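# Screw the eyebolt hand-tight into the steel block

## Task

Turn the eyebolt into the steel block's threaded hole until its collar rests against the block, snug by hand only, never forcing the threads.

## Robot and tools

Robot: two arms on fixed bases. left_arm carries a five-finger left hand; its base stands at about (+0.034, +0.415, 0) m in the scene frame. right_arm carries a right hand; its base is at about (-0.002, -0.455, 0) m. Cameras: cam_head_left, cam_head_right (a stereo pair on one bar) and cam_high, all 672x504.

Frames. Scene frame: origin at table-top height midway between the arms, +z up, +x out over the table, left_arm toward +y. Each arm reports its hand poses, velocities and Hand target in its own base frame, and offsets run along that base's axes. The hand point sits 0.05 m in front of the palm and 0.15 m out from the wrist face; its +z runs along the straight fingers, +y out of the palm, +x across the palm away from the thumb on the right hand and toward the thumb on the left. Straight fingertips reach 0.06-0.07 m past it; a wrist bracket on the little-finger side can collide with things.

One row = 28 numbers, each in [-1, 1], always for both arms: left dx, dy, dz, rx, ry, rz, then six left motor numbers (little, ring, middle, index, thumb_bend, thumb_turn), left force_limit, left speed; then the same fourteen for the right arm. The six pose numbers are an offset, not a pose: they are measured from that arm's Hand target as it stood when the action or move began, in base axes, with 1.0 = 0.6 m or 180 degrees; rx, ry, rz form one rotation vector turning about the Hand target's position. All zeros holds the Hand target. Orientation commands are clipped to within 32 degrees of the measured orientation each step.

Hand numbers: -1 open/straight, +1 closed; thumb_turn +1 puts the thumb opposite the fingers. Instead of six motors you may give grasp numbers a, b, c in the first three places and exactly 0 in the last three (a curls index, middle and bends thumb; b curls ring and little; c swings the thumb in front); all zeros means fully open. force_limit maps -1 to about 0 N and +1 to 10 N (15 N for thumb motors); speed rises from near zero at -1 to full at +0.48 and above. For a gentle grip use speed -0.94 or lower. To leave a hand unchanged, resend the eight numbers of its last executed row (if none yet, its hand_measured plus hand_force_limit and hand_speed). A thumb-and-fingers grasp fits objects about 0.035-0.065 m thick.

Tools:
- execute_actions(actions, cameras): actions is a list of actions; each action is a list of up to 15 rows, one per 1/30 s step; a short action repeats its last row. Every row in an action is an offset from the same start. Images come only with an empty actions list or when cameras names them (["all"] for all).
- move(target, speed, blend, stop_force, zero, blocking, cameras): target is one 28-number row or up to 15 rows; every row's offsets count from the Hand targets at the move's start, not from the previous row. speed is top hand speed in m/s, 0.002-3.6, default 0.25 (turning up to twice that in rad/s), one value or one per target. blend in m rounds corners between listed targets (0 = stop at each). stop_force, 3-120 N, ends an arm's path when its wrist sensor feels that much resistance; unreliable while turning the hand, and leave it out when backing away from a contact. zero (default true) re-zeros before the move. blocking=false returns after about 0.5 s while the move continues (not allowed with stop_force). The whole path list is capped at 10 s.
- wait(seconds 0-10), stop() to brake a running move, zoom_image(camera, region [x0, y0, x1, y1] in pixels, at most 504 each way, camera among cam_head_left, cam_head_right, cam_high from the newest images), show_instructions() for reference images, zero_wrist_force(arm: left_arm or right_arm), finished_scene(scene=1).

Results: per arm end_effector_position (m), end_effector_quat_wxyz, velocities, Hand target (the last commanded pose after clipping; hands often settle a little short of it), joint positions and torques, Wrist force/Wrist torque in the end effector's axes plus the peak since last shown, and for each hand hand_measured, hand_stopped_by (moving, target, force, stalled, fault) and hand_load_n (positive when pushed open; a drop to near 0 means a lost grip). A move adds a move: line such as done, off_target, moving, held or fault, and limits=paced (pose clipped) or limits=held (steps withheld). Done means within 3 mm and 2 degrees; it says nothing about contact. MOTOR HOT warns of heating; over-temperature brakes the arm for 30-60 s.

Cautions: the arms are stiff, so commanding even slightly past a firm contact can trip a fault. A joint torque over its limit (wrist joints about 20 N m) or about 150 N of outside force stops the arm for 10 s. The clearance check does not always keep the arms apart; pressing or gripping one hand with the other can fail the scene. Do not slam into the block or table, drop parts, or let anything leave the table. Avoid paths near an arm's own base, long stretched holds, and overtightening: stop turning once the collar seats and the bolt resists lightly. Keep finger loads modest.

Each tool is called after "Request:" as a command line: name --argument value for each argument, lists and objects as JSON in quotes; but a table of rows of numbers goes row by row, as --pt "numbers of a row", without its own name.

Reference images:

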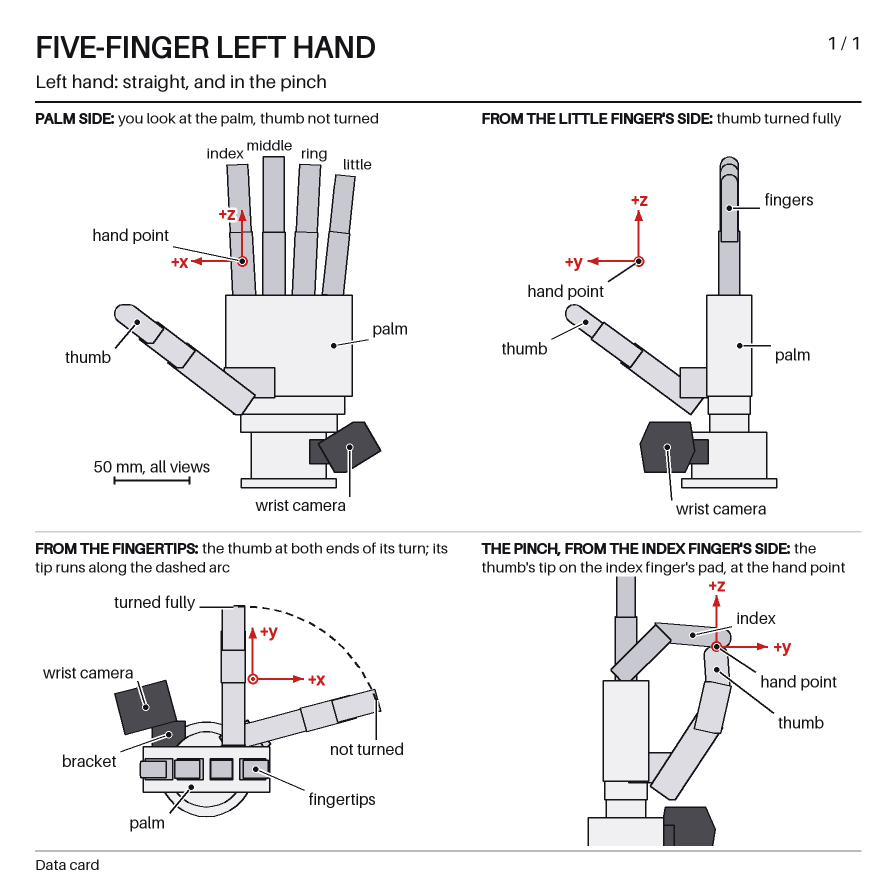

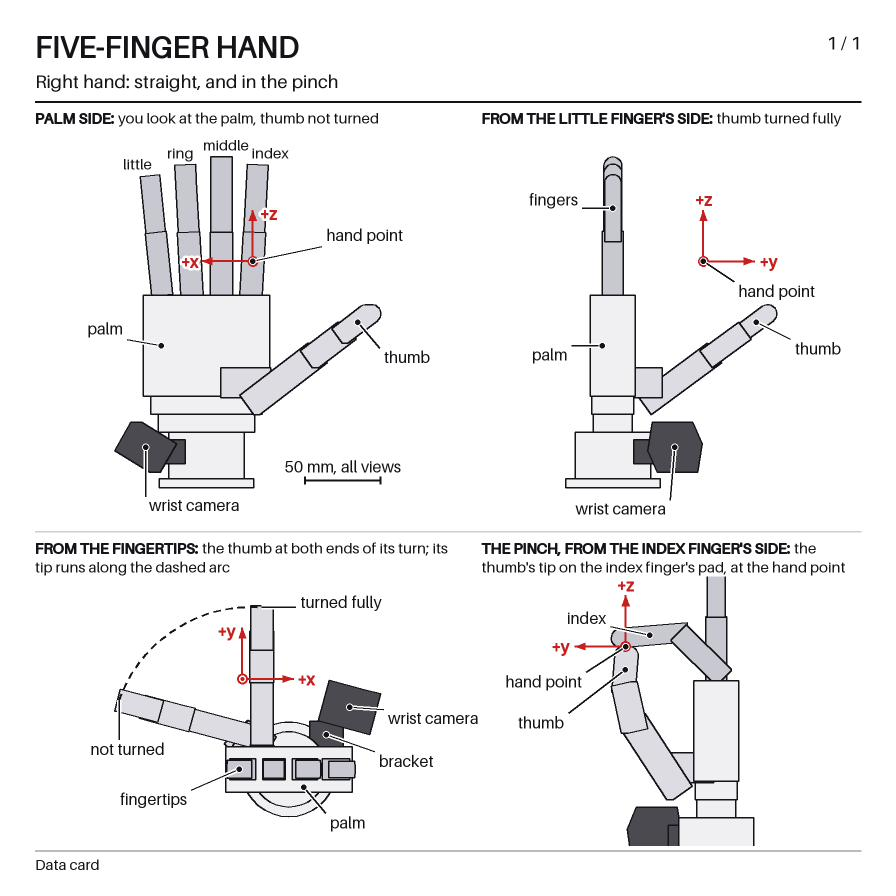

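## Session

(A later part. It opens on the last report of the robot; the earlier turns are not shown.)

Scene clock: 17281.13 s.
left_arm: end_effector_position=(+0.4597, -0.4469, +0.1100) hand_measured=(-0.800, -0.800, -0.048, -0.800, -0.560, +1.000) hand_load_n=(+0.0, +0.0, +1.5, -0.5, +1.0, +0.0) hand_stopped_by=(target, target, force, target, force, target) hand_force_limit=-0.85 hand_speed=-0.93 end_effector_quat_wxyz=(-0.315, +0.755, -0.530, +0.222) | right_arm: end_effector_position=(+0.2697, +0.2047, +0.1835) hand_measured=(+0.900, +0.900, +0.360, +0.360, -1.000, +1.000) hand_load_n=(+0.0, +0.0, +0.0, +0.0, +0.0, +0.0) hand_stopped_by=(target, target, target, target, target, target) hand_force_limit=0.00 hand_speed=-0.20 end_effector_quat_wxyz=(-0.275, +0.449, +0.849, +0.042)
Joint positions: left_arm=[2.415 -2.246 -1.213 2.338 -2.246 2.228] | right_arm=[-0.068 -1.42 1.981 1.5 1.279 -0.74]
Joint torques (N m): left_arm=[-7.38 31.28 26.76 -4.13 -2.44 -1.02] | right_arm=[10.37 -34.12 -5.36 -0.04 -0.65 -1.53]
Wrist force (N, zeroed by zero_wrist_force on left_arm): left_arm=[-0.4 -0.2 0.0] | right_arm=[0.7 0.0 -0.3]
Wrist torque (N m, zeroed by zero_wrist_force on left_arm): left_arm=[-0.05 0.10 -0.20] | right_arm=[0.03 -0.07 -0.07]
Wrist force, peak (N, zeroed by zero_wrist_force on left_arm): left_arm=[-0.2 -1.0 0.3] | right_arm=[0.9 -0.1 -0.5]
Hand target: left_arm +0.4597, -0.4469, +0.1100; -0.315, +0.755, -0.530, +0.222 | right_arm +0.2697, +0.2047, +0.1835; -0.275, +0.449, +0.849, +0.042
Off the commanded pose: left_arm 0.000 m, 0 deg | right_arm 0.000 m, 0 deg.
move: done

Request:
move --target '[0,0,0,0,0,0,-0.8,-0.8,0.3,-0.8,0.05,1,-0.3,-0.94,0,0,0,0,0,0,0.9,0.9,0.36,0.36,-1,1,0,-0.2]' --speed 0.02

Request:
move --target '[0,0,0,0,0,0,-0.8,-0.8,0.4,-0.8,0.15,1,0.3,-0.95,0,0,0,0,0,0,0.9,0.9,0.36,0.36,-1,1,0,-0.2]' --speed 0.02

Request:
move --target '[0,0,0,0,0,0,-0.8,-0.8,0.5,-0.8,0.3,1,0.7,-0.95,0,0,0,0,0,0,0.9,0.9,0.36,0.36,-1,1,0,-0.2]' --speed 0.02

Request:
move --target '[0,0,-0.0005,0,0,0,-0.8,-0.8,0.5,-0.8,0.3,1,0.7,-0.95,0,0,0,0,0,0,0.9,0.9,0.36,0.36,-1,1,0,-0.2]' --speed 0.02

Scene clock: 17328.03 s.
left_arm: end_effector_position=(+0.4597, -0.4469, +0.1100) hand_measured=(-0.800, -0.800, -0.038, -0.800, -0.550, +1.000) hand_load_n=(+0.0, +0.0, +6.5, -0.5, +5.0, +1.0) hand_stopped_by=(target, target, force, target, force, target) hand_force_limit=-0.30 hand_speed=-0.94 end_effector_quat_wxyz=(-0.315, +0.755, -0.530, +0.222) | right_arm: end_effector_position=(+0.2697, +0.2047, +0.1835) hand_measured=(+0.900, +0.900, +0.360, +0.360, -1.000, +1.000) hand_load_n=(+0.0, +0.0, +0.0, +0.0, +0.0, +0.0) hand_stopped_by=(target, target, target, target, target, target) hand_force_limit=0.00 hand_speed=-0.20 end_effector_quat_wxyz=(-0.275, +0.449, +0.849, +0.042)
Joint positions: left_arm=[2.415 -2.246 -1.213 2.338 -2.246 2.228] | right_arm=[-0.068 -1.42 1.981 1.5 1.279 -0.74]
Joint torques (N m): left_arm=[-7.74 30.21 26.83 -4.18 -2.28 -0.98] | right_arm=[10.19 -34.24 -6.25 0.01 -0.67 -1.49]
Wrist force (N, zeroed by zero_wrist_force on left_arm): left_arm=[-0.3 1.3 1.1] | right_arm=[0.8 -0.2 -0.3]
Wrist torque (N m, zeroed by zero_wrist_force on left_arm): left_arm=[0.08 0.11 -0.23] | right_arm=[0.01 -0.08 -0.07]
Wrist force, peak (N, zeroed by zero_wrist_force on left_arm): left_arm=[-0.3 1.5 1.6] | right_arm=[0.9 -0.2 -0.2]
Hand target: left_arm +0.4597, -0.4469, +0.1100; -0.315, +0.755, -0.530, +0.222 | right_arm +0.2697, +0.2047, +0.1835; -0.275, +0.449, +0.849, +0.042
Off the commanded pose: left_arm 0.000 m, 0 deg | right_arm 0.000 m, 0 deg.
move: done

Scene clock: 17328.60 s.
left_arm: end_effector_position=(+0.4597, -0.4469, +0.1100) hand_measured=(-0.800, -0.800, -0.038, -0.800, -0.526, +1.000) hand_load_n=(+0.0, +0.0, +11.5, +0.0, +9.5, +2.0) hand_stopped_by=(target, target, force, target, force, target) hand_force_limit=0.30 hand_speed=-0.95 end_effector_quat_wxyz=(-0.315, +0.755, -0.530, +0.222) | right_arm: end_effector_position=(+0.2697, +0.2047, +0.1835) hand_measured=(+0.900, +0.900, +0.360, +0.360, -1.000, +1.000) hand_load_n=(+0.0, +0.0, +0.0, +0.5, +0.0, +0.0) hand_stopped_by=(target, target, target, target, target, target) hand_force_limit=0.00 hand_speed=-0.20 end_effector_quat_wxyz=(-0.275, +0.449, +0.849, +0.042)
Joint positions: left_arm=[2.415 -2.246 -1.213 2.338 -2.246 2.228] | right_arm=[-0.068 -1.42 1.981 1.5 1.279 -0.74]
Joint torques (N m): left_arm=[-7.61 30.26 28 -4.02 -2.41 -0.99] | right_arm=[10.06 -33.85 -6.02 -0.09 -0.71 -1.4]
Wrist force (N, zeroed by zero_wrist_force on left_arm): left_arm=[-0.5 2.5 2.4] | right_arm=[0.5 -0.1 -0.2]
Wrist torque (N m, zeroed by zero_wrist_force on left_arm): left_arm=[0.13 0.15 -0.25] | right_arm=[0.02 -0.05 -0.08]
Wrist force, peak (N, zeroed by zero_wrist_force on left_arm): left_arm=[-0.5 2.6 2.6] | right_arm=[0.7 -0.2 -0.5]
Hand target: left_arm +0.4597, -0.4469, +0.1100; -0.315, +0.755, -0.530, +0.222 | right_arm +0.2697, +0.2047, +0.1835; -0.275, +0.449, +0.849, +0.042
Off the commanded pose: left_arm 0.000 m, 0 deg | right_arm 0.000 m, 0 deg.
move: done

Scene clock: 17329.10 s.
left_arm: end_effector_position=(+0.4597, -0.4469, +0.1100) hand_measured=(-0.800, -0.800, -0.038, -0.800, -0.516, +1.000) hand_load_n=(+0.0, +0.0, +14.0, +0.0, +12.0, +2.0) hand_stopped_by=(target, target, force, target, force, target) hand_force_limit=0.70 hand_speed=-0.95 end_effector_quat_wxyz=(-0.315, +0.755, -0.530, +0.222) | right_arm: end_effector_position=(+0.2697, +0.2047, +0.1835) hand_measured=(+0.900, +0.900, +0.360, +0.360, -1.000, +1.000) hand_load_n=(+0.0, +0.0, +0.0, +0.0, +0.0, +0.5) hand_stopped_by=(target, target, target, target, target, target) hand_force_limit=0.00 hand_speed=-0.20 end_effector_quat_wxyz=(-0.275, +0.449, +0.849, +0.042)
Joint positions: left_arm=[2.415 -2.246 -1.213 2.338 -2.246 2.228] | right_arm=[-0.068 -1.42 1.981 1.5 1.279 -0.74]
Joint torques (N m): left_arm=[-7.03 31.73 28.39 -4.18 -2.2 -1.06] | right_arm=[10.63 -34.24 -6.72 -0.12 -0.64 -1.34]
Wrist force (N, zeroed by zero_wrist_force on left_arm): left_arm=[-0.4 2.9 2.5] | right_arm=[0.5 -0.1 -0.3]
Wrist torque (N m, zeroed by zero_wrist_force on left_arm): left_arm=[0.15 0.13 -0.25] | right_arm=[0.02 -0.04 -0.08]
Wrist force, peak (N, zeroed by zero_wrist_force on left_arm): left_arm=[-0.6 3.4 3.0] | right_arm=[0.7 -0.3 -0.3]
Hand target: left_arm +0.4597, -0.4469, +0.1100; -0.315, +0.755, -0.530, +0.222 | right_arm +0.2697, +0.2047, +0.1835; -0.275, +0.449, +0.849, +0.042
Off the commanded pose: left_arm 0.000 m, 0 deg | right_arm 0.000 m, 0 deg.
move: done

Scene clock: 17329.80 s.
left_arm: end_effector_position=(+0.4597, -0.4469, +0.1097) hand_measured=(-0.800, -0.800, -0.038, -0.800, -0.516, +1.000) hand_load_n=(+0.0, +0.0, +13.0, +0.0, +12.0, +2.0) hand_stopped_by=(target, target, force, target, force, target) hand_force_limit=0.70 hand_speed=-0.95 end_effector_quat_wxyz=(-0.315, +0.755, -0.530, +0.222) | right_arm: end_effector_position=(+0.2697, +0.2047, +0.1835) hand_measured=(+0.900, +0.900, +0.360, +0.360, -1.000, +1.000) hand_load_n=(+0.0, +0.0, +0.0, +0.0, +0.0, +0.5) hand_stopped_by=(target, target, target, target, target, target) hand_force_limit=0.00 hand_speed=-0.20 end_effector_quat_wxyz=(-0.275, +0.449, +0.849, +0.042)
Joint positions: left_arm=[2.415 -2.246 -1.213 2.339 -2.246 2.228] | right_arm=[-0.068 -1.42 1.981 1.5 1.279 -0.74]
Joint torques (N m): left_arm=[-8.53 29.5 7.59 1.08 -2.29 -0.97] | right_arm=[9.62 -34.3 -5.99 -0.05 -0.57 -1.44]
Wrist force (N, zeroed by zero_wrist_force on left_arm): left_arm=[-0.5 -0.1 0.0] | right_arm=[0.6 0.0 -0.3]
Wrist torque (N m, zeroed by zero_wrist_force on left_arm): left_arm=[0.00 0.09 -0.19] | right_arm=[0.04 -0.06 -0.07]
Wrist force, peak (N, zeroed by zero_wrist_force on left_arm): left_arm=[-0.5 3.2 2.4] | right_arm=[0.6 -0.4 -0.5]
Hand target: left_arm +0.4597, -0.4469, +0.1097; -0.315, +0.755, -0.530, +0.222 | right_arm +0.2697, +0.2047, +0.1835; -0.275, +0.449, +0.849, +0.042
Off the commanded pose: left_arm 0.000 m, 0 deg | right_arm 0.000 m, 0 deg.
move: done

Request:
move --pt "-0.00618 -0.00625 -0.0004 0 0 -0.08333 -0.8 -0.8 0.5 -0.8 0.3 1 0.7 -0.95 0 0 0 0 0 0 0.9 0.9 0.36 0.36 -1 1 0 -0.2" --pt "-0.01378 -0.01072 -0.0008 0 0 -0.16667 -0.8 -0.8 0.5 -0.8 0.3 1 0.7 -0.95 0 0 0 0 0 0 0.9 0.9 0.36 0.36 -1 1 0 -0.2" --speed 0.05 --blend '[0.002,0]'

Scene clock: 17396.47 s.
left_arm: end_effector_position=(+0.4515, -0.4532, +0.1093) hand_measured=(-0.800, -0.800, -0.038, -0.800, -0.516, +1.000) hand_load_n=(+0.0, +0.0, +14.0, +0.0, +11.0, +2.5) hand_stopped_by=(target, target, force, target, force, target) hand_force_limit=0.70 hand_speed=-0.95 end_effector_quat_wxyz=(+0.247, -0.593, +0.707, -0.296) | right_arm: end_effector_position=(+0.2697, +0.2047, +0.1835) hand_measured=(+0.900, +0.900, +0.360, +0.360, -1.000, +1.000) hand_load_n=(+0.0, +0.0, +0.0, +0.0, +0.0, +0.0) hand_stopped_by=(target, target, target, target, target, target) hand_force_limit=0.00 hand_speed=-0.20 end_effector_quat_wxyz=(-0.275, +0.449, +0.849, +0.042)
Joint positions: left_arm=[2.515 -2.07 -1.439 2.677 -1.885 2.813] | right_arm=[-0.068 -1.42 1.981 1.5 1.279 -0.74]
Joint torques (N m): left_arm=[-8.23 32.85 29.05 -2.77 -1.4 -1.13] | right_arm=[9.83 -34.74 -6.44 -0.17 -0.68 -1.46]
Wrist force (N, zeroed by zero_wrist_force on left_arm): left_arm=[-1.2 2.1 3.1] | right_arm=[0.5 -0.2 -0.4]
Wrist torque (N m, zeroed by zero_wrist_force on left_arm): left_arm=[0.10 0.13 -0.24] | right_arm=[0.01 -0.04 -0.08]
Wrist force, peak (N, zeroed by zero_wrist_force on left_arm): left_arm=[-0.6 -3.8 -2.8] | right_arm=[0.8 -0.1 -0.5]
Hand target: left_arm +0.4514, -0.4533, +0.1092; +0.247, -0.593, +0.707, -0.296 | right_arm +0.2697, +0.2047, +0.1835; -0.275, +0.449, +0.849, +0.042
Off the commanded pose: left_arm 0.000 m, 0 deg | right_arm 0.000 m, 0 deg.
move: done

Request:
move --pt "-0.0085 -0.00233 -0.0009 0 0 -0.08333 -0.8 -0.8 0.5 -0.8 0.3 1 0.7 -0.95 0 0 0 0 0 0 0.9 0.9 0.36 0.36 -1 1 0 -0.2" --pt "-0.01732 -0.00238 -0.0013 0 0 -0.16667 -0.8 -0.8 0.5 -0.8 0.3 1 0.7 -0.95 0 0 0 0 0 0 0.9 0.9 0.36 0.36 -1 1 0 -0.2" --speed 0.05 --blend '[0.002,0]'

Scene clock: 17415.57 s.
left_arm: end_effector_position=(+0.4411, -0.4546, +0.1084) hand_measured=(-0.800, -0.800, -0.038, -0.800, -0.516, +1.000) hand_load_n=(+0.0, +0.0, +15.0, +0.0, +9.5, +2.5) hand_stopped_by=(target, target, force, target, force, target) hand_force_limit=0.70 hand_speed=-0.95 end_effector_quat_wxyz=(+0.162, -0.389, +0.837, -0.350) end_effector_velocity=(+0.000, +0.001, +0.000) end_effector_angular_velocity=(+0.001, +0.002, +0.007) | right_arm: end_effector_position=(+0.2697, +0.2047, +0.1835) hand_measured=(+0.900, +0.900, +0.360, +0.360, -1.000, +1.000) hand_load_n=(+0.5, +0.0, +0.0, +0.0, +0.0, +0.5) hand_stopped_by=(target, target, target, target, target, target) hand_force_limit=0.00 hand_speed=-0.20 end_effector_quat_wxyz=(-0.275, +0.449, +0.849, +0.042)
Joint positions: left_arm=[2.648 -2.021 -1.507 2.738 -1.424 3.287] | right_arm=[-0.068 -1.42 1.981 1.5 1.279 -0.74]
Joint velocities: left_arm=[0 0.001 -0.001 -0.001 -0.005 -0.005] | right_arm=[within noise]
Joint torques (N m): left_arm=[-7.78 23.16 24.8 -3.47 -1.33 -1.29] | right_arm=[10.42 -34.41 -6.65 -0.13 -0.52 -1.57]
Wrist force (N, zeroed by zero_wrist_force on left_arm): left_arm=[-0.8 -10.6 -0.9] | right_arm=[0.7 -0.3 -0.3]
Wrist torque (N m, zeroed by zero_wrist_force on left_arm): left_arm=[-0.15 0.01 0.06] | right_arm=[-0.01 -0.07 -0.08]
Wrist force, peak (N, zeroed by zero_wrist_force on left_arm): left_arm=[-1.4 -12.1 -0.7] | right_arm=[0.9 -0.1 -0.5]
Hand target: left_arm +0.4410, -0.4547, +0.1085; +0.162, -0.389, +0.837, -0.350 | right_arm +0.2697, +0.2047, +0.1835; -0.275, +0.449, +0.849, +0.042
Off the commanded pose: left_arm 0.000 m, 0 deg | right_arm 0.000 m, 0 deg.
move: done

Request:
move --target '[0.00153,-0.00129,0.0009,0,0,0,-0.8,-0.8,0.5,-0.8,0.3,1,0.7,-0.95,0,0,0,0,0,0,0.9,0.9,0.36,0.36,-1,1,0,-0.2]' --speed 0.01

Request:
wait --seconds 0.1 --cameras '["cam_high","cam_head_right"]'

Request:
zoom_image --camera "cam_high" --region '[321, 200, 371, 250]'

Request:
zoom_image --camera "cam_head_right" --region '[350, 385, 400, 435]'

Scene clock: 17429.77 s.
left_arm: end_effector_position=(+0.4419, -0.4555, +0.1090) hand_measured=(-0.800, -0.800, -0.038, -0.800, -0.516, +1.000) hand_load_n=(+0.0, +0.0, +13.0, +0.0, +10.5, +2.5) hand_stopped_by=(target, target, force, target, force, target) hand_force_limit=0.70 hand_speed=-0.95 end_effector_quat_wxyz=(+0.162, -0.389, +0.837, -0.350) | right_arm: end_effector_position=(+0.2697, +0.2047, +0.1835) hand_measured=(+0.900, +0.900, +0.360, +0.360, -1.000, +1.000) hand_load_n=(+0.0, +0.0, +0.0, +0.0, +0.0, +0.0) hand_stopped_by=(target, target, target, target, target, target) hand_force_limit=0.00 hand_speed=-0.20 end_effector_quat_wxyz=(-0.275, +0.449, +0.849, +0.042)
Joint positions: left_arm=[2.647 -2.023 -1.502 2.735 -1.424 3.287] | right_arm=[-0.068 -1.42 1.981 1.5 1.279 -0.74]
Joint torques (N m): left_arm=[-6.92 26.57 30.05 -1.59 -1.54 -1.12] | right_arm=[9.77 -34.52 -5.89 -0.11 -0.61 -1.4]
Wrist force (N, zeroed by zero_wrist_force on left_arm): left_arm=[0.5 2.0 -0.5] | right_arm=[0.6 -0.1 -0.5]
Wrist torque (N m, zeroed by zero_wrist_force on left_arm): left_arm=[0.03 0.05 -0.19] | right_arm=[0.04 -0.05 -0.08]
Wrist force, peak (N, zeroed by zero_wrist_force on left_arm): left_arm=[-0.7 -11.1 -0.8] | right_arm=[0.8 -0.2 -0.4]
Hand target: left_arm +0.4419, -0.4555, +0.1090; +0.162, -0.389, +0.837, -0.350 | right_arm +0.2697, +0.2047, +0.1835; -0.275, +0.449, +0.849, +0.042
Off the commanded pose: left_arm 0.000 m, 0 deg | right_arm 0.000 m, 0 deg.
move: done

Scene clock: 17429.87 s.
left_arm: end_effector_position=(+0.4419, -0.4555, +0.1090) hand_measured=(-0.800, -0.800, -0.038, -0.800, -0.516, +1.000) hand_load_n=(+0.0, +0.0, +13.0, +0.0, +11.0, +2.0) hand_stopped_by=(target, target, force, target, force, target) hand_force_limit=0.70 hand_speed=-0.95 end_effector_quat_wxyz=(+0.162, -0.389, +0.837, -0.350) | right_arm: end_effector_position=(+0.2697, +0.2047, +0.1835) hand_measured=(+0.900, +0.900, +0.360, +0.360, -1.000, +1.000) hand_load_n=(+0.0, +0.0, +0.0, +0.5, +0.0, +0.0) hand_stopped_by=(target, target, target, target, target, target) hand_force_limit=0.00 hand_speed=-0.20 end_effector_quat_wxyz=(-0.275, +0.449, +0.849, +0.042)
Joint positions: left_arm=[2.647 -2.023 -1.502 2.735 -1.424 3.287] | right_arm=[-0.068 -1.42 1.981 1.5 1.279 -0.74]
Joint torques (N m): left_arm=[-7.2 27.78 28.28 -0.87 -1.1 -1.05] | right_arm=[10.35 -34.29 -5.93 -0.06 -0.67 -1.39]
Wrist force (N, zeroed by zero_wrist_force on left_arm): left_arm=[0.2 1.8 -0.4] | right_arm=[0.6 0.0 -0.2]
Wrist torque (N m, zeroed by zero_wrist_force on left_arm): left_arm=[0.01 0.10 -0.21] | right_arm=[0.04 -0.05 -0.07]
Wrist force, peak (N, zeroed by zero_wrist_force on left_arm): left_arm=[0.5 2.1 -0.5] | right_arm=[0.7 -0.2 -0.3]
Hand target: left_arm +0.4419, -0.4555, +0.1090; +0.162, -0.389, +0.837, -0.350 | right_arm +0.2697, +0.2047, +0.1835; -0.275, +0.449, +0.849, +0.042
Off the commanded pose: left_arm 0.000 m, 0 deg | right_arm 0.000 m, 0 deg.
wait: 0.10 s; no rest
Images, in order (width x height): cam_head_right 672x504, cam_high 672x504.

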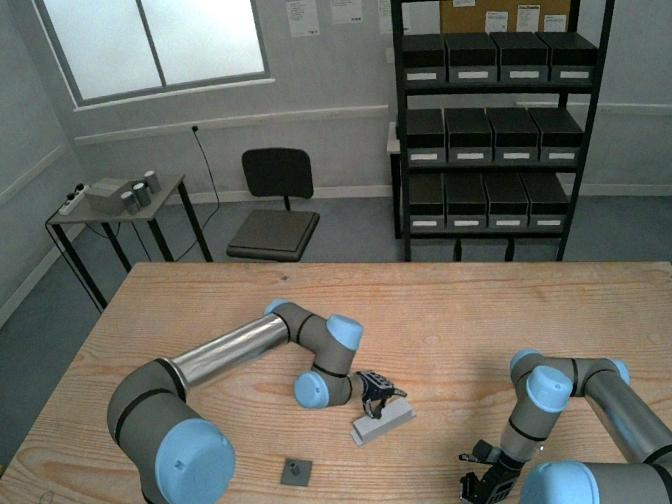

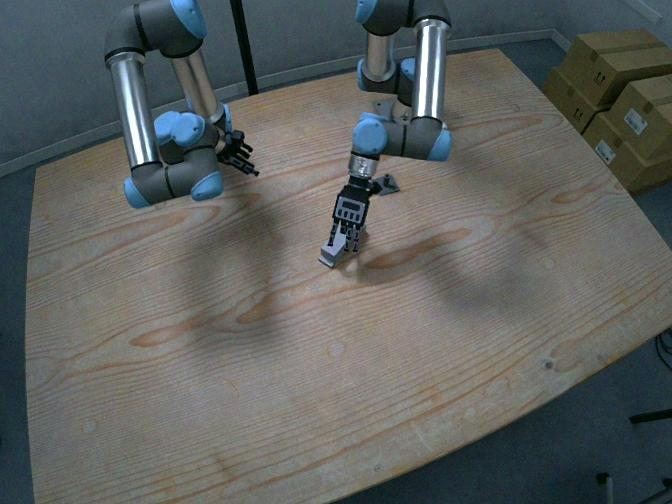

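Scaled by 10.080 from the camera's 672x504 image, which has a finer 960x720 frame.

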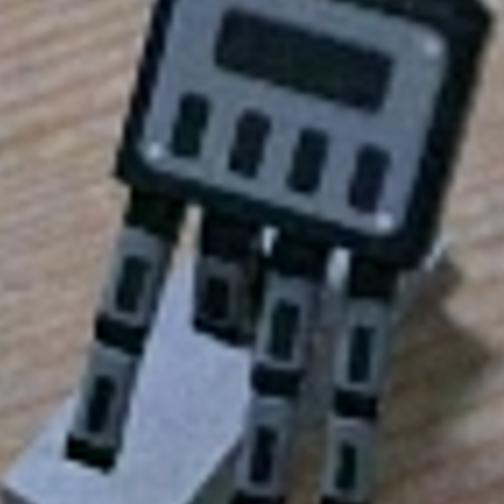

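Scaled by 10.080 from the camera's 672x504 image, which has a finer 960x720 frame.

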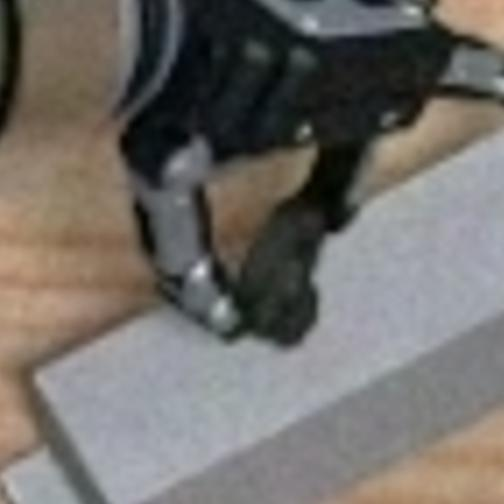

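Request:
move --pt "-0.00853 0.00223 -0.0002 0 0 -0.08333 -0.8 -0.8 0.5 -0.8 0.3 1 0.7 -0.95 0 0 0 0 0 0 0.9 0.9 0.36 0.36 -1 1 0 -0.2" --pt "-0.0162 0.0066 -0.0004 0 0 -0.16667 -0.8 -0.8 0.5 -0.8 0.3 1 0.7 -0.95 0 0 0 0 0 0 0.9 0.9 0.36 0.36 -1 1 0 -0.2" --speed 0.05 --blend '[0.002,0]'

Scene clock: 17446.53 s.
left_arm: end_effector_position=(+0.4322, -0.4515, +0.1087) hand_measured=(-0.800, -0.800, -0.040, -0.800, -0.516, +1.000) hand_load_n=(+0.0, +0.0, +17.5, +0.0, +7.5, +1.5) hand_stopped_by=(target, target, force, target, force, target) hand_force_limit=0.70 hand_speed=-0.95 end_effector_quat_wxyz=(+0.066, -0.160, +0.909, -0.380) | right_arm: end_effector_position=(+0.2697, +0.2047, +0.1835) hand_measured=(+0.900, +0.900, +0.360, +0.360, -1.000, +1.000) hand_load_n=(+0.0, +0.0, +0.0, +0.0, +0.0, +0.0) hand_stopped_by=(target, target, target, target, target, target) hand_force_limit=0.00 hand_speed=-0.20 end_effector_quat_wxyz=(-0.275, +0.449, +0.849, +0.042)
Joint positions: left_arm=[2.754 -2.115 -1.399 2.538 -1.014 3.803] | right_arm=[-0.068 -1.42 1.981 1.5 1.279 -0.74]
Joint torques (N m): left_arm=[-3.75 45.55 5.24 -0.82 -1.27 -1.07] | right_arm=[10.71 -33.99 -5.77 -0.09 -0.54 -1.52]
Wrist force (N, zeroed by zero_wrist_force on left_arm): left_arm=[-4.9 -12.0 2.3] | right_arm=[0.4 -0.1 -0.2]
Wrist torque (N m, zeroed by zero_wrist_force on left_arm): left_arm=[-0.17 -0.02 0.11] | right_arm=[0.03 -0.03 -0.09]
Wrist force, peak (N, zeroed by zero_wrist_force on left_arm): left_arm=[-5.3 -12.0 2.3] | right_arm=[0.9 -0.1 -0.3]
Hand target: left_arm +0.4322, -0.4515, +0.1088; +0.066, -0.159, +0.909, -0.380 | right_arm +0.2697, +0.2047, +0.1835; -0.275, +0.449, +0.849, +0.042
Off the commanded pose: left_arm 0.000 m, 0 deg | right_arm 0.000 m, 0 deg.
move: done

Request:
move --target '[0.0027,-0.0026,0.0008,0,0,0,-0.8,-0.8,0.5,-0.8,0.3,1,0.7,-0.95,0,0,0,0,0,0,0.9,0.9,0.36,0.36,-1,1,0,-0.2]' --speed 0.01

Scene clock: 17457.20 s.
left_arm: end_effector_position=(+0.4338, -0.4531, +0.1092) hand_measured=(-0.800, -0.800, -0.040, -0.800, -0.516, +1.000) hand_load_n=(+0.0, +0.0, +10.5, +0.0, +12.0, +5.0) hand_stopped_by=(target, target, force, target, force, target) hand_force_limit=0.70 hand_speed=-0.95 end_effector_quat_wxyz=(+0.066, -0.159, +0.909, -0.380) | right_arm: end_effector_position=(+0.2697, +0.2047, +0.1835) hand_measured=(+0.900, +0.900, +0.360, +0.360, -1.000, +1.000) hand_load_n=(+0.0, +0.0, +0.5, +0.0, +0.0, +0.5) hand_stopped_by=(target, target, target, target, target, target) hand_force_limit=0.00 hand_speed=-0.20 end_effector_quat_wxyz=(-0.275, +0.449, +0.849, +0.042)
Joint positions: left_arm=[2.752 -2.12 -1.39 2.535 -1.015 3.801] | right_arm=[-0.068 -1.42 1.981 1.5 1.279 -0.74]
Joint torques (N m): left_arm=[-6.18 32.94 25.9 -0.57 -1.04 -0.95] | right_arm=[9.92 -33.93 -5.99 -0.06 -0.68 -1.35]
Wrist force (N, zeroed by zero_wrist_force on left_arm): left_arm=[3.5 3.2 -2.3] | right_arm=[0.5 -0.2 -0.5]
Wrist torque (N m, zeroed by zero_wrist_force on left_arm): left_arm=[-0.04 0.08 -0.30] | right_arm=[0.02 -0.04 -0.08]
Wrist force, peak (N, zeroed by zero_wrist_force on left_arm): left_arm=[-4.8 -11.7 2.2] | right_arm=[0.8 -0.2 -0.4]
Hand target: left_arm +0.4338, -0.4531, +0.1092; +0.066, -0.159, +0.909, -0.380 | right_arm +0.2697, +0.2047, +0.1835; -0.275, +0.449, +0.849, +0.042
Off the commanded pose: left_arm 0.000 m, 0 deg | right_arm 0.000 m, 0 deg.
move: done

Request:
move --pt "-0.00767 0.0064 -0.0002 0 0 -0.08333 -0.8 -0.8 0.5 -0.8 0.3 1 0.7 -0.95 0 0 0 0 0 0 0.9 0.9 0.36 0.36 -1 1 0 -0.2" --pt "-0.01252 0.01362 -0.0004 0 0 -0.16667 -0.8 -0.8 0.5 -0.8 0.3 1 0.7 -0.95 0 0 0 0 0 0 0.9 0.9 0.36 0.36 -1 1 0 -0.2" --speed 0.05 --blend '[0.002,0]'

Scene clock: 17500.50 s.
left_arm: end_effector_position=(+0.4263, -0.4450, +0.1089) hand_measured=(-0.800, -0.800, -0.038, -0.800, -0.516, +1.000) hand_load_n=(+0.0, -0.5, +3.5, +0.0, +6.0, +3.5) hand_stopped_by=(target, target, force, target, force, target) hand_force_limit=0.70 hand_speed=-0.95 end_effector_quat_wxyz=(-0.035, +0.081, +0.919, -0.384) | right_arm: end_effector_position=(+0.2697, +0.2047, +0.1835) hand_measured=(+0.900, +0.900, +0.360, +0.360, -1.000, +1.000) hand_load_n=(+0.0, +0.0, +0.0, +0.0, +0.0, +0.5) hand_stopped_by=(target, target, target, target, target, target) hand_force_limit=0.00 hand_speed=-0.20 end_effector_quat_wxyz=(-0.275, +0.449, +0.849, +0.042)
Joint positions: left_arm=[2.793 -2.317 -1.163 2.08 -0.794 4.469] | right_arm=[-0.068 -1.42 1.981 1.5 1.279 -0.74]
Joint torques (N m): left_arm=[7.35 55.31 6.85 1.48 -0.51 -1.23] | right_arm=[9.99 -33.69 -6.11 -0.05 -0.59 -1.31]
Wrist force (N, zeroed by zero_wrist_force on left_arm): left_arm=[0.9 -2.3 -5.8] | right_arm=[0.4 -0.2 -0.2]
Wrist torque (N m, zeroed by zero_wrist_force on left_arm): left_arm=[-0.25 -0.01 -0.17] | right_arm=[0.01 -0.03 -0.09]
Wrist force, peak (N, zeroed by zero_wrist_force on left_arm): left_arm=[-5.4 -4.8 -0.1] | right_arm=[0.9 -0.2 -0.3]
Hand target: left_arm +0.4263, -0.4449, +0.1090; -0.034, +0.081, +0.919, -0.384 | right_arm +0.2697, +0.2047, +0.1835; -0.275, +0.449, +0.849, +0.042
Off the commanded pose: left_arm 0.000 m, 0 deg | right_arm 0.000 m, 0 deg.
move: done

Request:
move --target '[0.00015,0.0008,0.0007,0,0,0,-0.8,-0.8,0.52,-0.8,0.31,1,0.7,-0.95,0,0,0,0,0,0,0.9,0.9,0.36,0.36,-1,1,0,-0.2]' --speed 0.01

Scene clock: 17509.53 s.
left_arm: end_effector_position=(+0.4264, -0.4444, +0.1094) hand_measured=(-0.800, -0.800, -0.032, -0.800, -0.496, +1.000) hand_load_n=(+0.0, +0.0, +11.5, +0.0, +12.0, +4.5) hand_stopped_by=(target, target, force, target, force, target) hand_force_limit=0.70 hand_speed=-0.95 end_effector_quat_wxyz=(-0.034, +0.081, +0.919, -0.384) | right_arm: end_effector_position=(+0.2697, +0.2047, +0.1835) hand_measured=(+0.900, +0.900, +0.360, +0.360, -1.000, +1.000) hand_load_n=(+0.0, +0.0, +0.0, +0.0, +0.0, +0.5) hand_stopped_by=(target, target, target, target, target, target) hand_force_limit=0.00 hand_speed=-0.20 end_effector_quat_wxyz=(-0.275, +0.449, +0.849, +0.042)
Joint positions: left_arm=[2.793 -2.316 -1.164 2.079 -0.794 4.471] | right_arm=[-0.068 -1.42 1.981 1.5 1.279 -0.74]
Joint torques (N m): left_arm=[6.59 59.75 8.33 -5.06 3.51 0.92] | right_arm=[10.4 -34.12 -6.47 -0.2 -0.67 -1.49]
Wrist force (N, zeroed by zero_wrist_force on left_arm): left_arm=[-0.3 3.4 0.3] | right_arm=[0.6 0.1 -0.2]
Wrist torque (N m, zeroed by zero_wrist_force on left_arm): left_arm=[0.06 0.07 -0.24] | right_arm=[0.05 -0.06 -0.07]
Wrist force, peak (N, zeroed by zero_wrist_force on left_arm): left_arm=[1.0 -1.9 -6.0] | right_arm=[0.9 -0.2 -0.2]
Hand target: left_arm +0.4264, -0.4444, +0.1094; -0.034, +0.081, +0.919, -0.384 | right_arm +0.2697, +0.2047, +0.1835; -0.275, +0.449, +0.849, +0.042
Off the commanded pose: left_arm 0.000 m, 0 deg | right_arm 0.000 m, 0 deg.
move: done

Request:
move --pt "-0.0019 0.0091 -0.0004 0 0 -0.08333 -0.8 -0.8 0.52 -0.8 0.31 1 0.7 -0.95 0 0 0 0 0 0 0.9 0.9 0.36 0.36 -1 1 0 -0.2" --pt "-0.0019 0.018 -0.0006 0 0 -0.16667 -0.8 -0.8 0.52 -0.8 0.31 1 0.7 -0.95 0 0 0 0 0 0 0.9 0.9 0.36 0.36 -1 1 0 -0.2" --speed 0.05 --blend '[0.002,0]'

Scene clock: 17527.80 s.
left_arm: end_effector_position=(+0.4253, -0.4337, +0.1089) hand_measured=(-0.800, -0.800, -0.030, -0.800, -0.494, +1.000) hand_load_n=(-0.5, +0.0, +0.0, +0.0, +0.0, +0.0) hand_stopped_by=(target, target, force, target, force, target) hand_force_limit=0.70 hand_speed=-0.95 end_effector_quat_wxyz=(-0.133, +0.316, +0.867, -0.362) | right_arm: end_effector_position=(+0.2697, +0.2047, +0.1835) hand_measured=(+0.900, +0.900, +0.360, +0.360, -1.000, +1.000) hand_load_n=(+0.0, +0.0, +0.0, +0.0, +0.0, +0.0) hand_stopped_by=(target, target, target, target, target, target) hand_force_limit=0.00 hand_speed=-0.20 end_effector_quat_wxyz=(-0.275, +0.449, +0.849, +0.042)
Joint positions: left_arm=[2.773 -2.521 -0.914 1.545 -0.834 5.168] | right_arm=[-0.068 -1.42 1.981 1.5 1.279 -0.74]
Joint torques (N m): left_arm=[-0.86 62.26 7.52 0.52 2.67 -1.11] | right_arm=[10.13 -33.8 -6.99 -0.12 -0.5 -1.48]
Wrist force (N, zeroed by zero_wrist_force on left_arm): left_arm=[-0.1 -1.0 -0.5] | right_arm=[0.6 -0.1 -0.2]
Wrist torque (N m, zeroed by zero_wrist_force on left_arm): left_arm=[-0.09 0.04 -0.13] | right_arm=[0.02 -0.06 -0.07]
Wrist force, peak (N, zeroed by zero_wrist_force on left_arm): left_arm=[-0.7 5.1 1.4] | right_arm=[0.8 -0.2 -0.4]
Hand target: left_arm +0.4253, -0.4336, +0.1091; -0.133, +0.316, +0.867, -0.362 | right_arm +0.2697, +0.2047, +0.1835; -0.275, +0.449, +0.849, +0.042
Off the commanded pose: left_arm 0.000 m, 0 deg | right_arm 0.000 m, 0 deg.
move: done

Request:
move --target '[0,0,0,0,0,0,-0.8,-0.8,0.5,-0.8,-0.63,1,0.25,-0.94,0,0,0,0,0,0,0.9,0.9,0.36,0.36,-1,1,0,-0.2]'

Request:
move --target '[0,0,0,0,0,0,-0.8,-0.8,-0.25,-0.8,-1,1,0.25,-0.9,0,0,0,0,0,0,0.9,0.9,0.36,0.36,-1,1,0,-0.2]'

Request:
move --target '[0,0,0.18,0,0,0,-0.8,-0.8,-0.25,-0.8,-1,1,0.25,-0.9,0,0,0,0,0,0,0.9,0.9,0.36,0.36,-1,1,0,-0.2]' --speed 0.1 --cameras '["cam_high","cam_head_right"]'

Request:
zoom_image --camera "cam_high" --region '[331, 210, 361, 240]'

Request:
zoom_image --camera "cam_head_right" --region '[360, 400, 390, 430]'

Scene clock: 17647.50 s.
left_arm: end_effector_position=(+0.4253, -0.4336, +0.1090) hand_measured=(-0.800, -0.800, +0.132, -0.800, -0.630, +1.000) hand_load_n=(+0.0, -0.5, +3.0, +0.0, +0.0, +0.0) hand_stopped_by=(target, target, force, target, target, target) hand_force_limit=0.25 hand_speed=-0.94 end_effector_quat_wxyz=(-0.133, +0.316, +0.867, -0.362) | right_arm: end_effector_position=(+0.2697, +0.2047, +0.1835) hand_measured=(+0.900, +0.900, +0.360, +0.360, -1.000, +1.000) hand_load_n=(+0.0, +0.0, +0.0, +0.0, +0.0, +0.0) hand_stopped_by=(target, target, target, target, target, target) hand_force_limit=0.00 hand_speed=-0.20 end_effector_quat_wxyz=(-0.275, +0.449, +0.849, +0.042)
Joint positions: left_arm=[2.773 -2.52 -0.915 1.545 -0.834 5.168] | right_arm=[-0.068 -1.42 1.981 1.5 1.279 -0.74]
Joint torques (N m): left_arm=[8.63 64.05 12.7 0.32 2.42 -0.16] | right_arm=[10.64 -33.94 -5.69 -0.04 -0.6 -1.44]
Wrist force (N, zeroed by zero_wrist_force on left_arm): left_arm=[2.4 1.1 1.5] | right_arm=[0.7 -0.3 -0.1]
Wrist torque (N m, zeroed by zero_wrist_force on left_arm): left_arm=[0.04 0.11 -0.22] | right_arm=[-0.01 -0.07 -0.08]
Wrist force, peak (N, zeroed by zero_wrist_force on left_arm): left_arm=[2.9 -1.0 3.6] | right_arm=[0.8 -0.1 -0.4]
Hand target: left_arm +0.4253, -0.4336, +0.1091; -0.133, +0.316, +0.867, -0.362 | right_arm +0.2697, +0.2047, +0.1835; -0.275, +0.449, +0.849, +0.042
Off the commanded pose: left_arm 0.000 m, 0 deg | right_arm 0.000 m, 0 deg.
move: done

Scene clock: 17650.33 s.
left_arm: end_effector_position=(+0.4253, -0.4336, +0.1091) hand_measured=(-0.800, -0.800, -0.250, -0.800, -1.000, +1.000) hand_load_n=(-0.5, +0.0, +0.0, +0.0, +0.0, +0.0) hand_stopped_by=(target, target, target, target, target, target) hand_force_limit=0.25 hand_speed=-0.90 end_effector_quat_wxyz=(-0.133, +0.316, +0.867, -0.362) | right_arm: end_effector_position=(+0.2697, +0.2047, +0.1835) hand_measured=(+0.900, +0.900, +0.360, +0.360, -1.000, +1.000) hand_load_n=(+0.0, +0.0, +0.0, +0.0, +0.0, +0.0) hand_stopped_by=(target, target, target, target, target, target) hand_force_limit=0.00 hand_speed=-0.20 end_effector_quat_wxyz=(-0.275, +0.449, +0.849, +0.042)
Joint positions: left_arm=[2.773 -2.52 -0.915 1.545 -0.834 5.168] | right_arm=[-0.068 -1.42 1.981 1.5 1.279 -0.74]
Joint torques (N m): left_arm=[8.23 63.55 28.33 0.33 2.42 -1.21] | right_arm=[10.28 -34.66 -6.4 -0.07 -0.51 -1.51]
Wrist force (N, zeroed by zero_wrist_force on left_arm): left_arm=[-0.1 -1.0 -0.6] | right_arm=[0.6 -0.1 -0.4]
Wrist torque (N m, zeroed by zero_wrist_force on left_arm): left_arm=[-0.08 0.04 -0.13] | right_arm=[0.03 -0.05 -0.08]
Wrist force, peak (N, zeroed by zero_wrist_force on left_arm): left_arm=[2.4 0.9 1.7] | right_arm=[0.8 0.1 -0.5]
Hand target: left_arm +0.4253, -0.4336, +0.1091; -0.133, +0.316, +0.867, -0.362 | right_arm +0.2697, +0.2047, +0.1835; -0.275, +0.449, +0.849, +0.042
Off the commanded pose: left_arm 0.000 m, 0 deg | right_arm 0.000 m, 0 deg.
move: done

Scene clock: 17651.87 s.
left_arm: end_effector_position=(+0.4253, -0.4336, +0.2171) hand_measured=(-0.800, -0.800, -0.250, -0.800, -1.000, +1.000) hand_load_n=(+0.0, +0.0, +0.0, +0.0, +0.0, +0.0) hand_stopped_by=(target, target, target, target, target, target) hand_force_limit=0.25 hand_speed=-0.90 end_effector_quat_wxyz=(-0.132, +0.316, +0.867, -0.362) | right_arm: end_effector_position=(+0.2697, +0.2047, +0.1835) hand_measured=(+0.900, +0.900, +0.360, +0.360, -1.000, +1.000) hand_load_n=(+0.0, +0.0, +0.0, +0.5, +0.0, +0.0) hand_stopped_by=(target, target, target, target, target, target) hand_force_limit=0.00 hand_speed=-0.20 end_effector_quat_wxyz=(-0.275, +0.449, +0.849, +0.042)
Joint positions: left_arm=[2.773 -2.459 -0.75 1.319 -0.834 5.168] | right_arm=[-0.068 -1.42 1.981 1.5 1.279 -0.74]
Joint torques (N m): left_arm=[0.73 34.1 11.22 -1.28 -0.73 1.33] | right_arm=[10.43 -34.11 -5.7 -0.22 -0.63 -1.46]
Wrist force (N, zeroed by zero_wrist_force on left_arm): left_arm=[0.1 -0.6 -0.9] | right_arm=[0.5 -0.1 -0.2]
Wrist torque (N m, zeroed by zero_wrist_force on left_arm): left_arm=[0.00 -0.03 -0.15] | right_arm=[0.02 -0.03 -0.09]
Wrist force, peak (N, zeroed by zero_wrist_force on left_arm): left_arm=[0.1 -1.7 -1.8] | right_arm=[0.8 -0.3 -0.1]
Hand target: left_arm +0.4253, -0.4336, +0.2171; -0.133, +0.316, +0.867, -0.362 | right_arm +0.2697, +0.2047, +0.1835; -0.275, +0.449, +0.849, +0.042
Off the commanded pose: left_arm 0.000 m, 0 deg | right_arm 0.000 m, 0 deg.
move: done
Images, in order (width x height): cam_head_right 672x504, cam_high 672x504.

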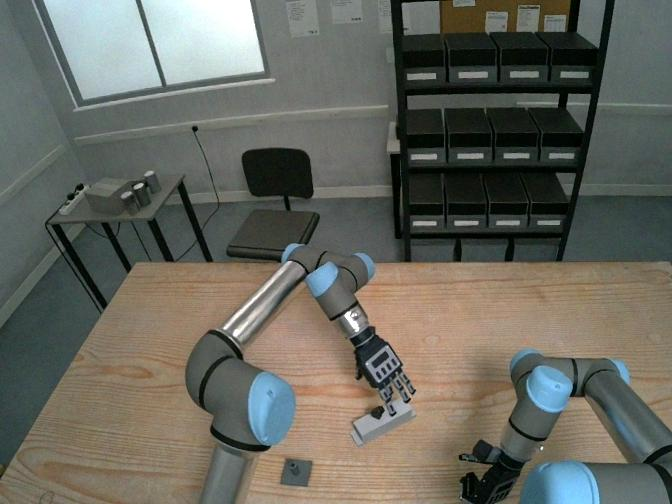

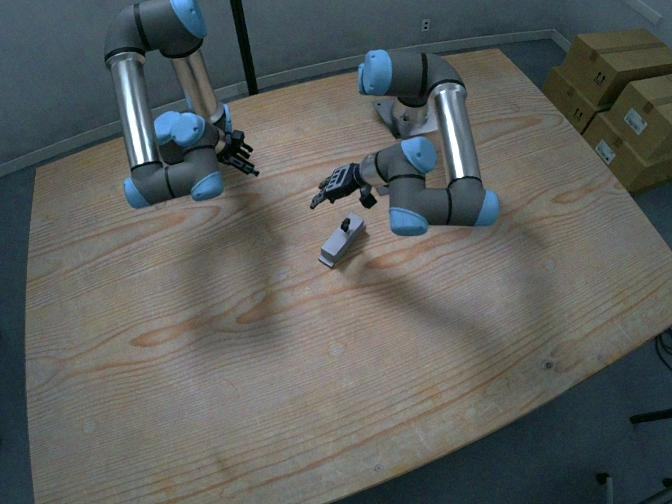

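Scaled by 16.800 from the camera's 672x504 image, which has a finer 960x720 frame.

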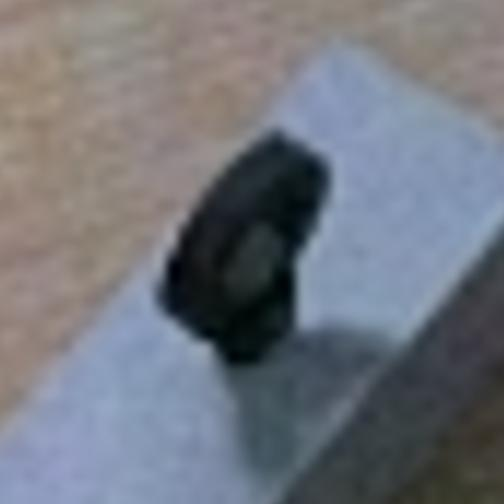

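Scaled by 16.800 from the camera's 672x504 image, which has a finer 960x720 frame.

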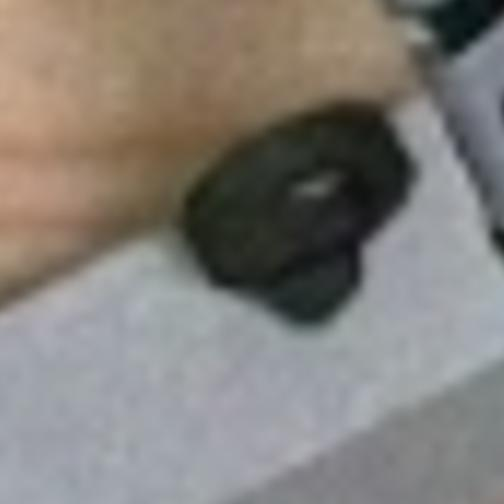

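Request:
zoom_image --camera "cam_high" --region '[338, 219, 353, 234]'

Request:
zoom_image --camera "cam_head_right" --region '[368, 404, 388, 424]'

Scaled by 33.600 from the camera's 672x504 image, which has a finer 960x720 frame.

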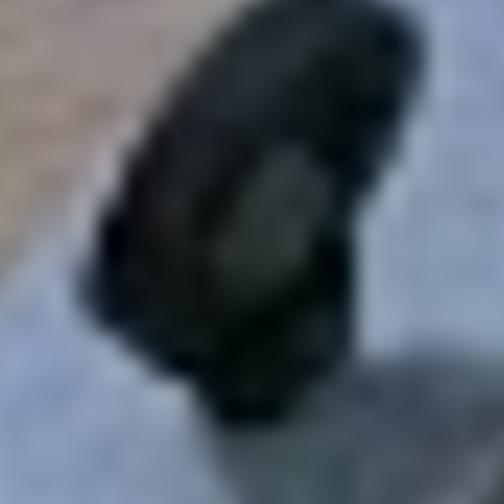

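Scaled by 25.200 from the camera's 672x504 image, which has a finer 960x720 frame.

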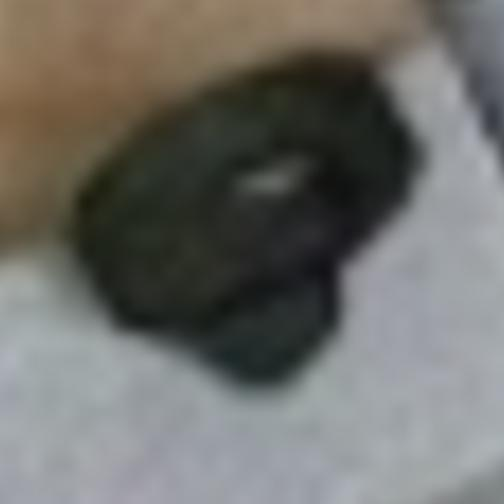

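Request:
move --pt "0.0078 0.056 0.055 0 0 0.2222 -0.8 -0.8 -0.25 -0.8 -1 1 0.25 -0.9 0 0 0 0 0 0 0.9 0.9 0.36 0.36 -1 1 0 -0.2" --speed 0.2

Request:
move --pt "0 0 0 0.25 0 0 1 1 -1 1 -1 1 0.25 0.3 0 0 0 0 0 0 0.9 0.9 0.36 0.36 -1 1 0 -0.2" --speed 0.2 --cameras '["cam_high","cam_head_right"]'

Scene clock: 17735.00 s.
left_arm: end_effector_position=(+0.4299, -0.4000, +0.2501) hand_measured=(-0.800, -0.800, -0.250, -0.800, -1.000, +1.000) hand_load_n=(+0.0, +0.0, +0.0, -0.5, +0.0, +0.0) hand_stopped_by=(target, target, target, target, target, target) hand_force_limit=0.25 hand_speed=-0.90 end_effector_quat_wxyz=(-0.001, +0.001, +0.923, -0.385) | right_arm: end_effector_position=(+0.2697, +0.2047, +0.1835) hand_measured=(+0.900, +0.900, +0.360, +0.360, -1.000, +1.000) hand_load_n=(+0.0, +0.0, +0.0, +0.0, +0.0, +0.5) hand_stopped_by=(target, target, target, target, target, target) hand_force_limit=0.00 hand_speed=-0.20 end_effector_quat_wxyz=(-0.275, +0.449, +0.849, +0.042)
Joint positions: left_arm=[2.875 -2.115 -1.108 1.91 -0.814 4.344] | right_arm=[-0.068 -1.42 1.981 1.5 1.279 -0.74]
Joint torques (N m): left_arm=[-8.22 30.98 32.21 -2.25 2.47 -1.12] | right_arm=[10.42 -34.22 -6 -0.21 -0.66 -1.4]
Wrist force (N, zeroed by zero_wrist_force on left_arm): left_arm=[-0.2 -0.6 -0.5] | right_arm=[0.5 -0.2 -0.4]
Wrist torque (N m, zeroed by zero_wrist_force on left_arm): left_arm=[-0.04 0.09 -0.07] | right_arm=[0.01 -0.04 -0.08]
Wrist force, peak (N, zeroed by zero_wrist_force on left_arm): left_arm=[0.3 -2.5 1.1] | right_arm=[0.9 -0.1 -0.2]
Hand target: left_arm +0.4299, -0.4000, +0.2501; -0.001, +0.001, +0.923, -0.385 | right_arm +0.2697, +0.2047, +0.1835; -0.275, +0.449, +0.849, +0.042
Off the commanded pose: left_arm 0.000 m, 0 deg | right_arm 0.000 m, 0 deg.
move: done

Scene clock: 17737.50 s.
left_arm: end_effector_position=(+0.4299, -0.4001, +0.2500) hand_measured=(+1.000, +1.000, -1.000, +1.000, -1.000, +1.000) hand_load_n=(+0.0, +0.0, +0.0, +0.0, +0.0, -0.5) hand_stopped_by=(target, target, target, target, target, target) hand_force_limit=0.25 hand_speed=0.30 end_effector_quat_wxyz=(-0.001, +0.000, +1.000, -0.003) | right_arm: end_effector_position=(+0.2697, +0.2047, +0.1835) hand_measured=(+0.900, +0.900, +0.360, +0.360, -1.000, +1.000) hand_load_n=(+0.0, +0.0, +0.0, +0.0, +0.0, +0.0) hand_stopped_by=(target, target, target, target, target, target) hand_force_limit=0.00 hand_speed=-0.20 end_effector_quat_wxyz=(-0.275, +0.449, +0.849, +0.042)
Joint positions: left_arm=[2.565 -2.587 -0.258 1.276 -1.565 4.137] | right_arm=[-0.068 -1.42 1.981 1.5 1.279 -0.74]
Joint torques (N m): left_arm=[6.6 66.85 13.46 -0.12 -1.39 0.95] | right_arm=[10.34 -34.51 -6.28 -0.31 -0.52 -1.52]
Wrist force (N, zeroed by zero_wrist_force on left_arm): left_arm=[0.0 -0.8 0.0] | right_arm=[0.6 -0.1 -0.2]
Wrist torque (N m, zeroed by zero_wrist_force on left_arm): left_arm=[0.09 0.05 -0.11] | right_arm=[0.02 -0.05 -0.08]
Wrist force, peak (N, zeroed by zero_wrist_force on left_arm): left_arm=[-2.7 2.1 -2.4] | right_arm=[0.8 -0.1 -0.5]
Hand target: left_arm +0.4299, -0.4000, +0.2501; -0.001, +0.000, +1.000, -0.003 | right_arm +0.2697, +0.2047, +0.1835; -0.275, +0.449, +0.849, +0.042
Off the commanded pose: left_arm 0.000 m, 0 deg | right_arm 0.000 m, 0 deg.
move: done
Images, in order (width x height): cam_head_right 672x504, cam_high 672x504.

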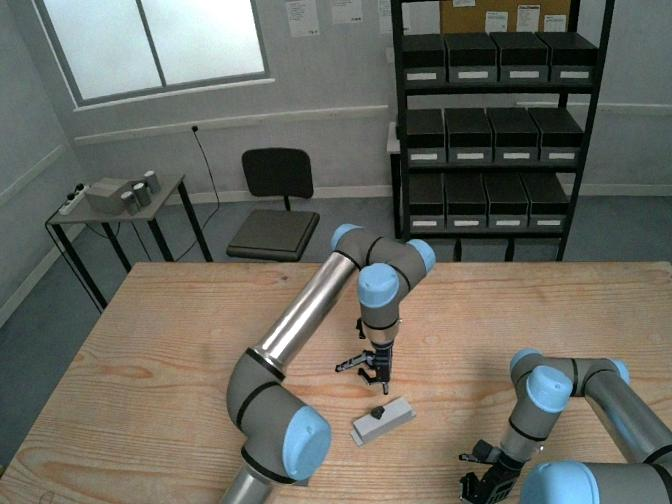

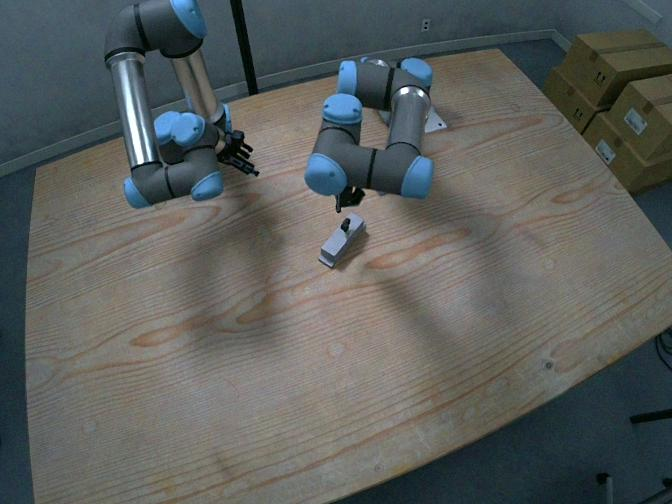

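Request:
zoom_image --camera "cam_high" --region '[321, 190, 371, 240]'

Request:
zoom_image --camera "cam_head_right" --region '[350, 370, 410, 430]'

Scaled by 10.080 from the camera's 672x504 image, which has a finer 960x720 frame.

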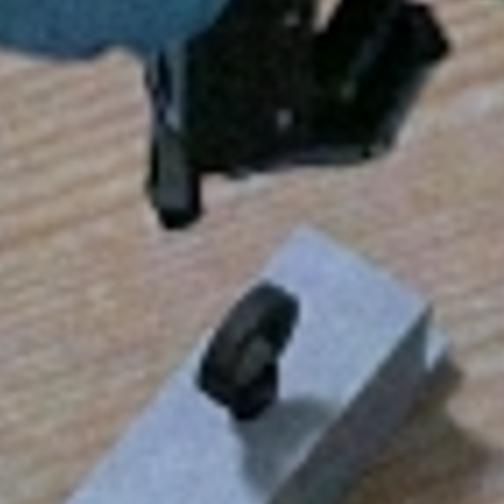

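Scaled by 8.400 from the camera's 672x504 image, which has a finer 960x720 frame.

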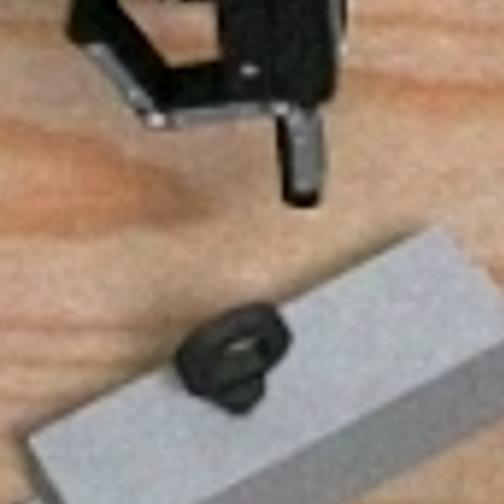

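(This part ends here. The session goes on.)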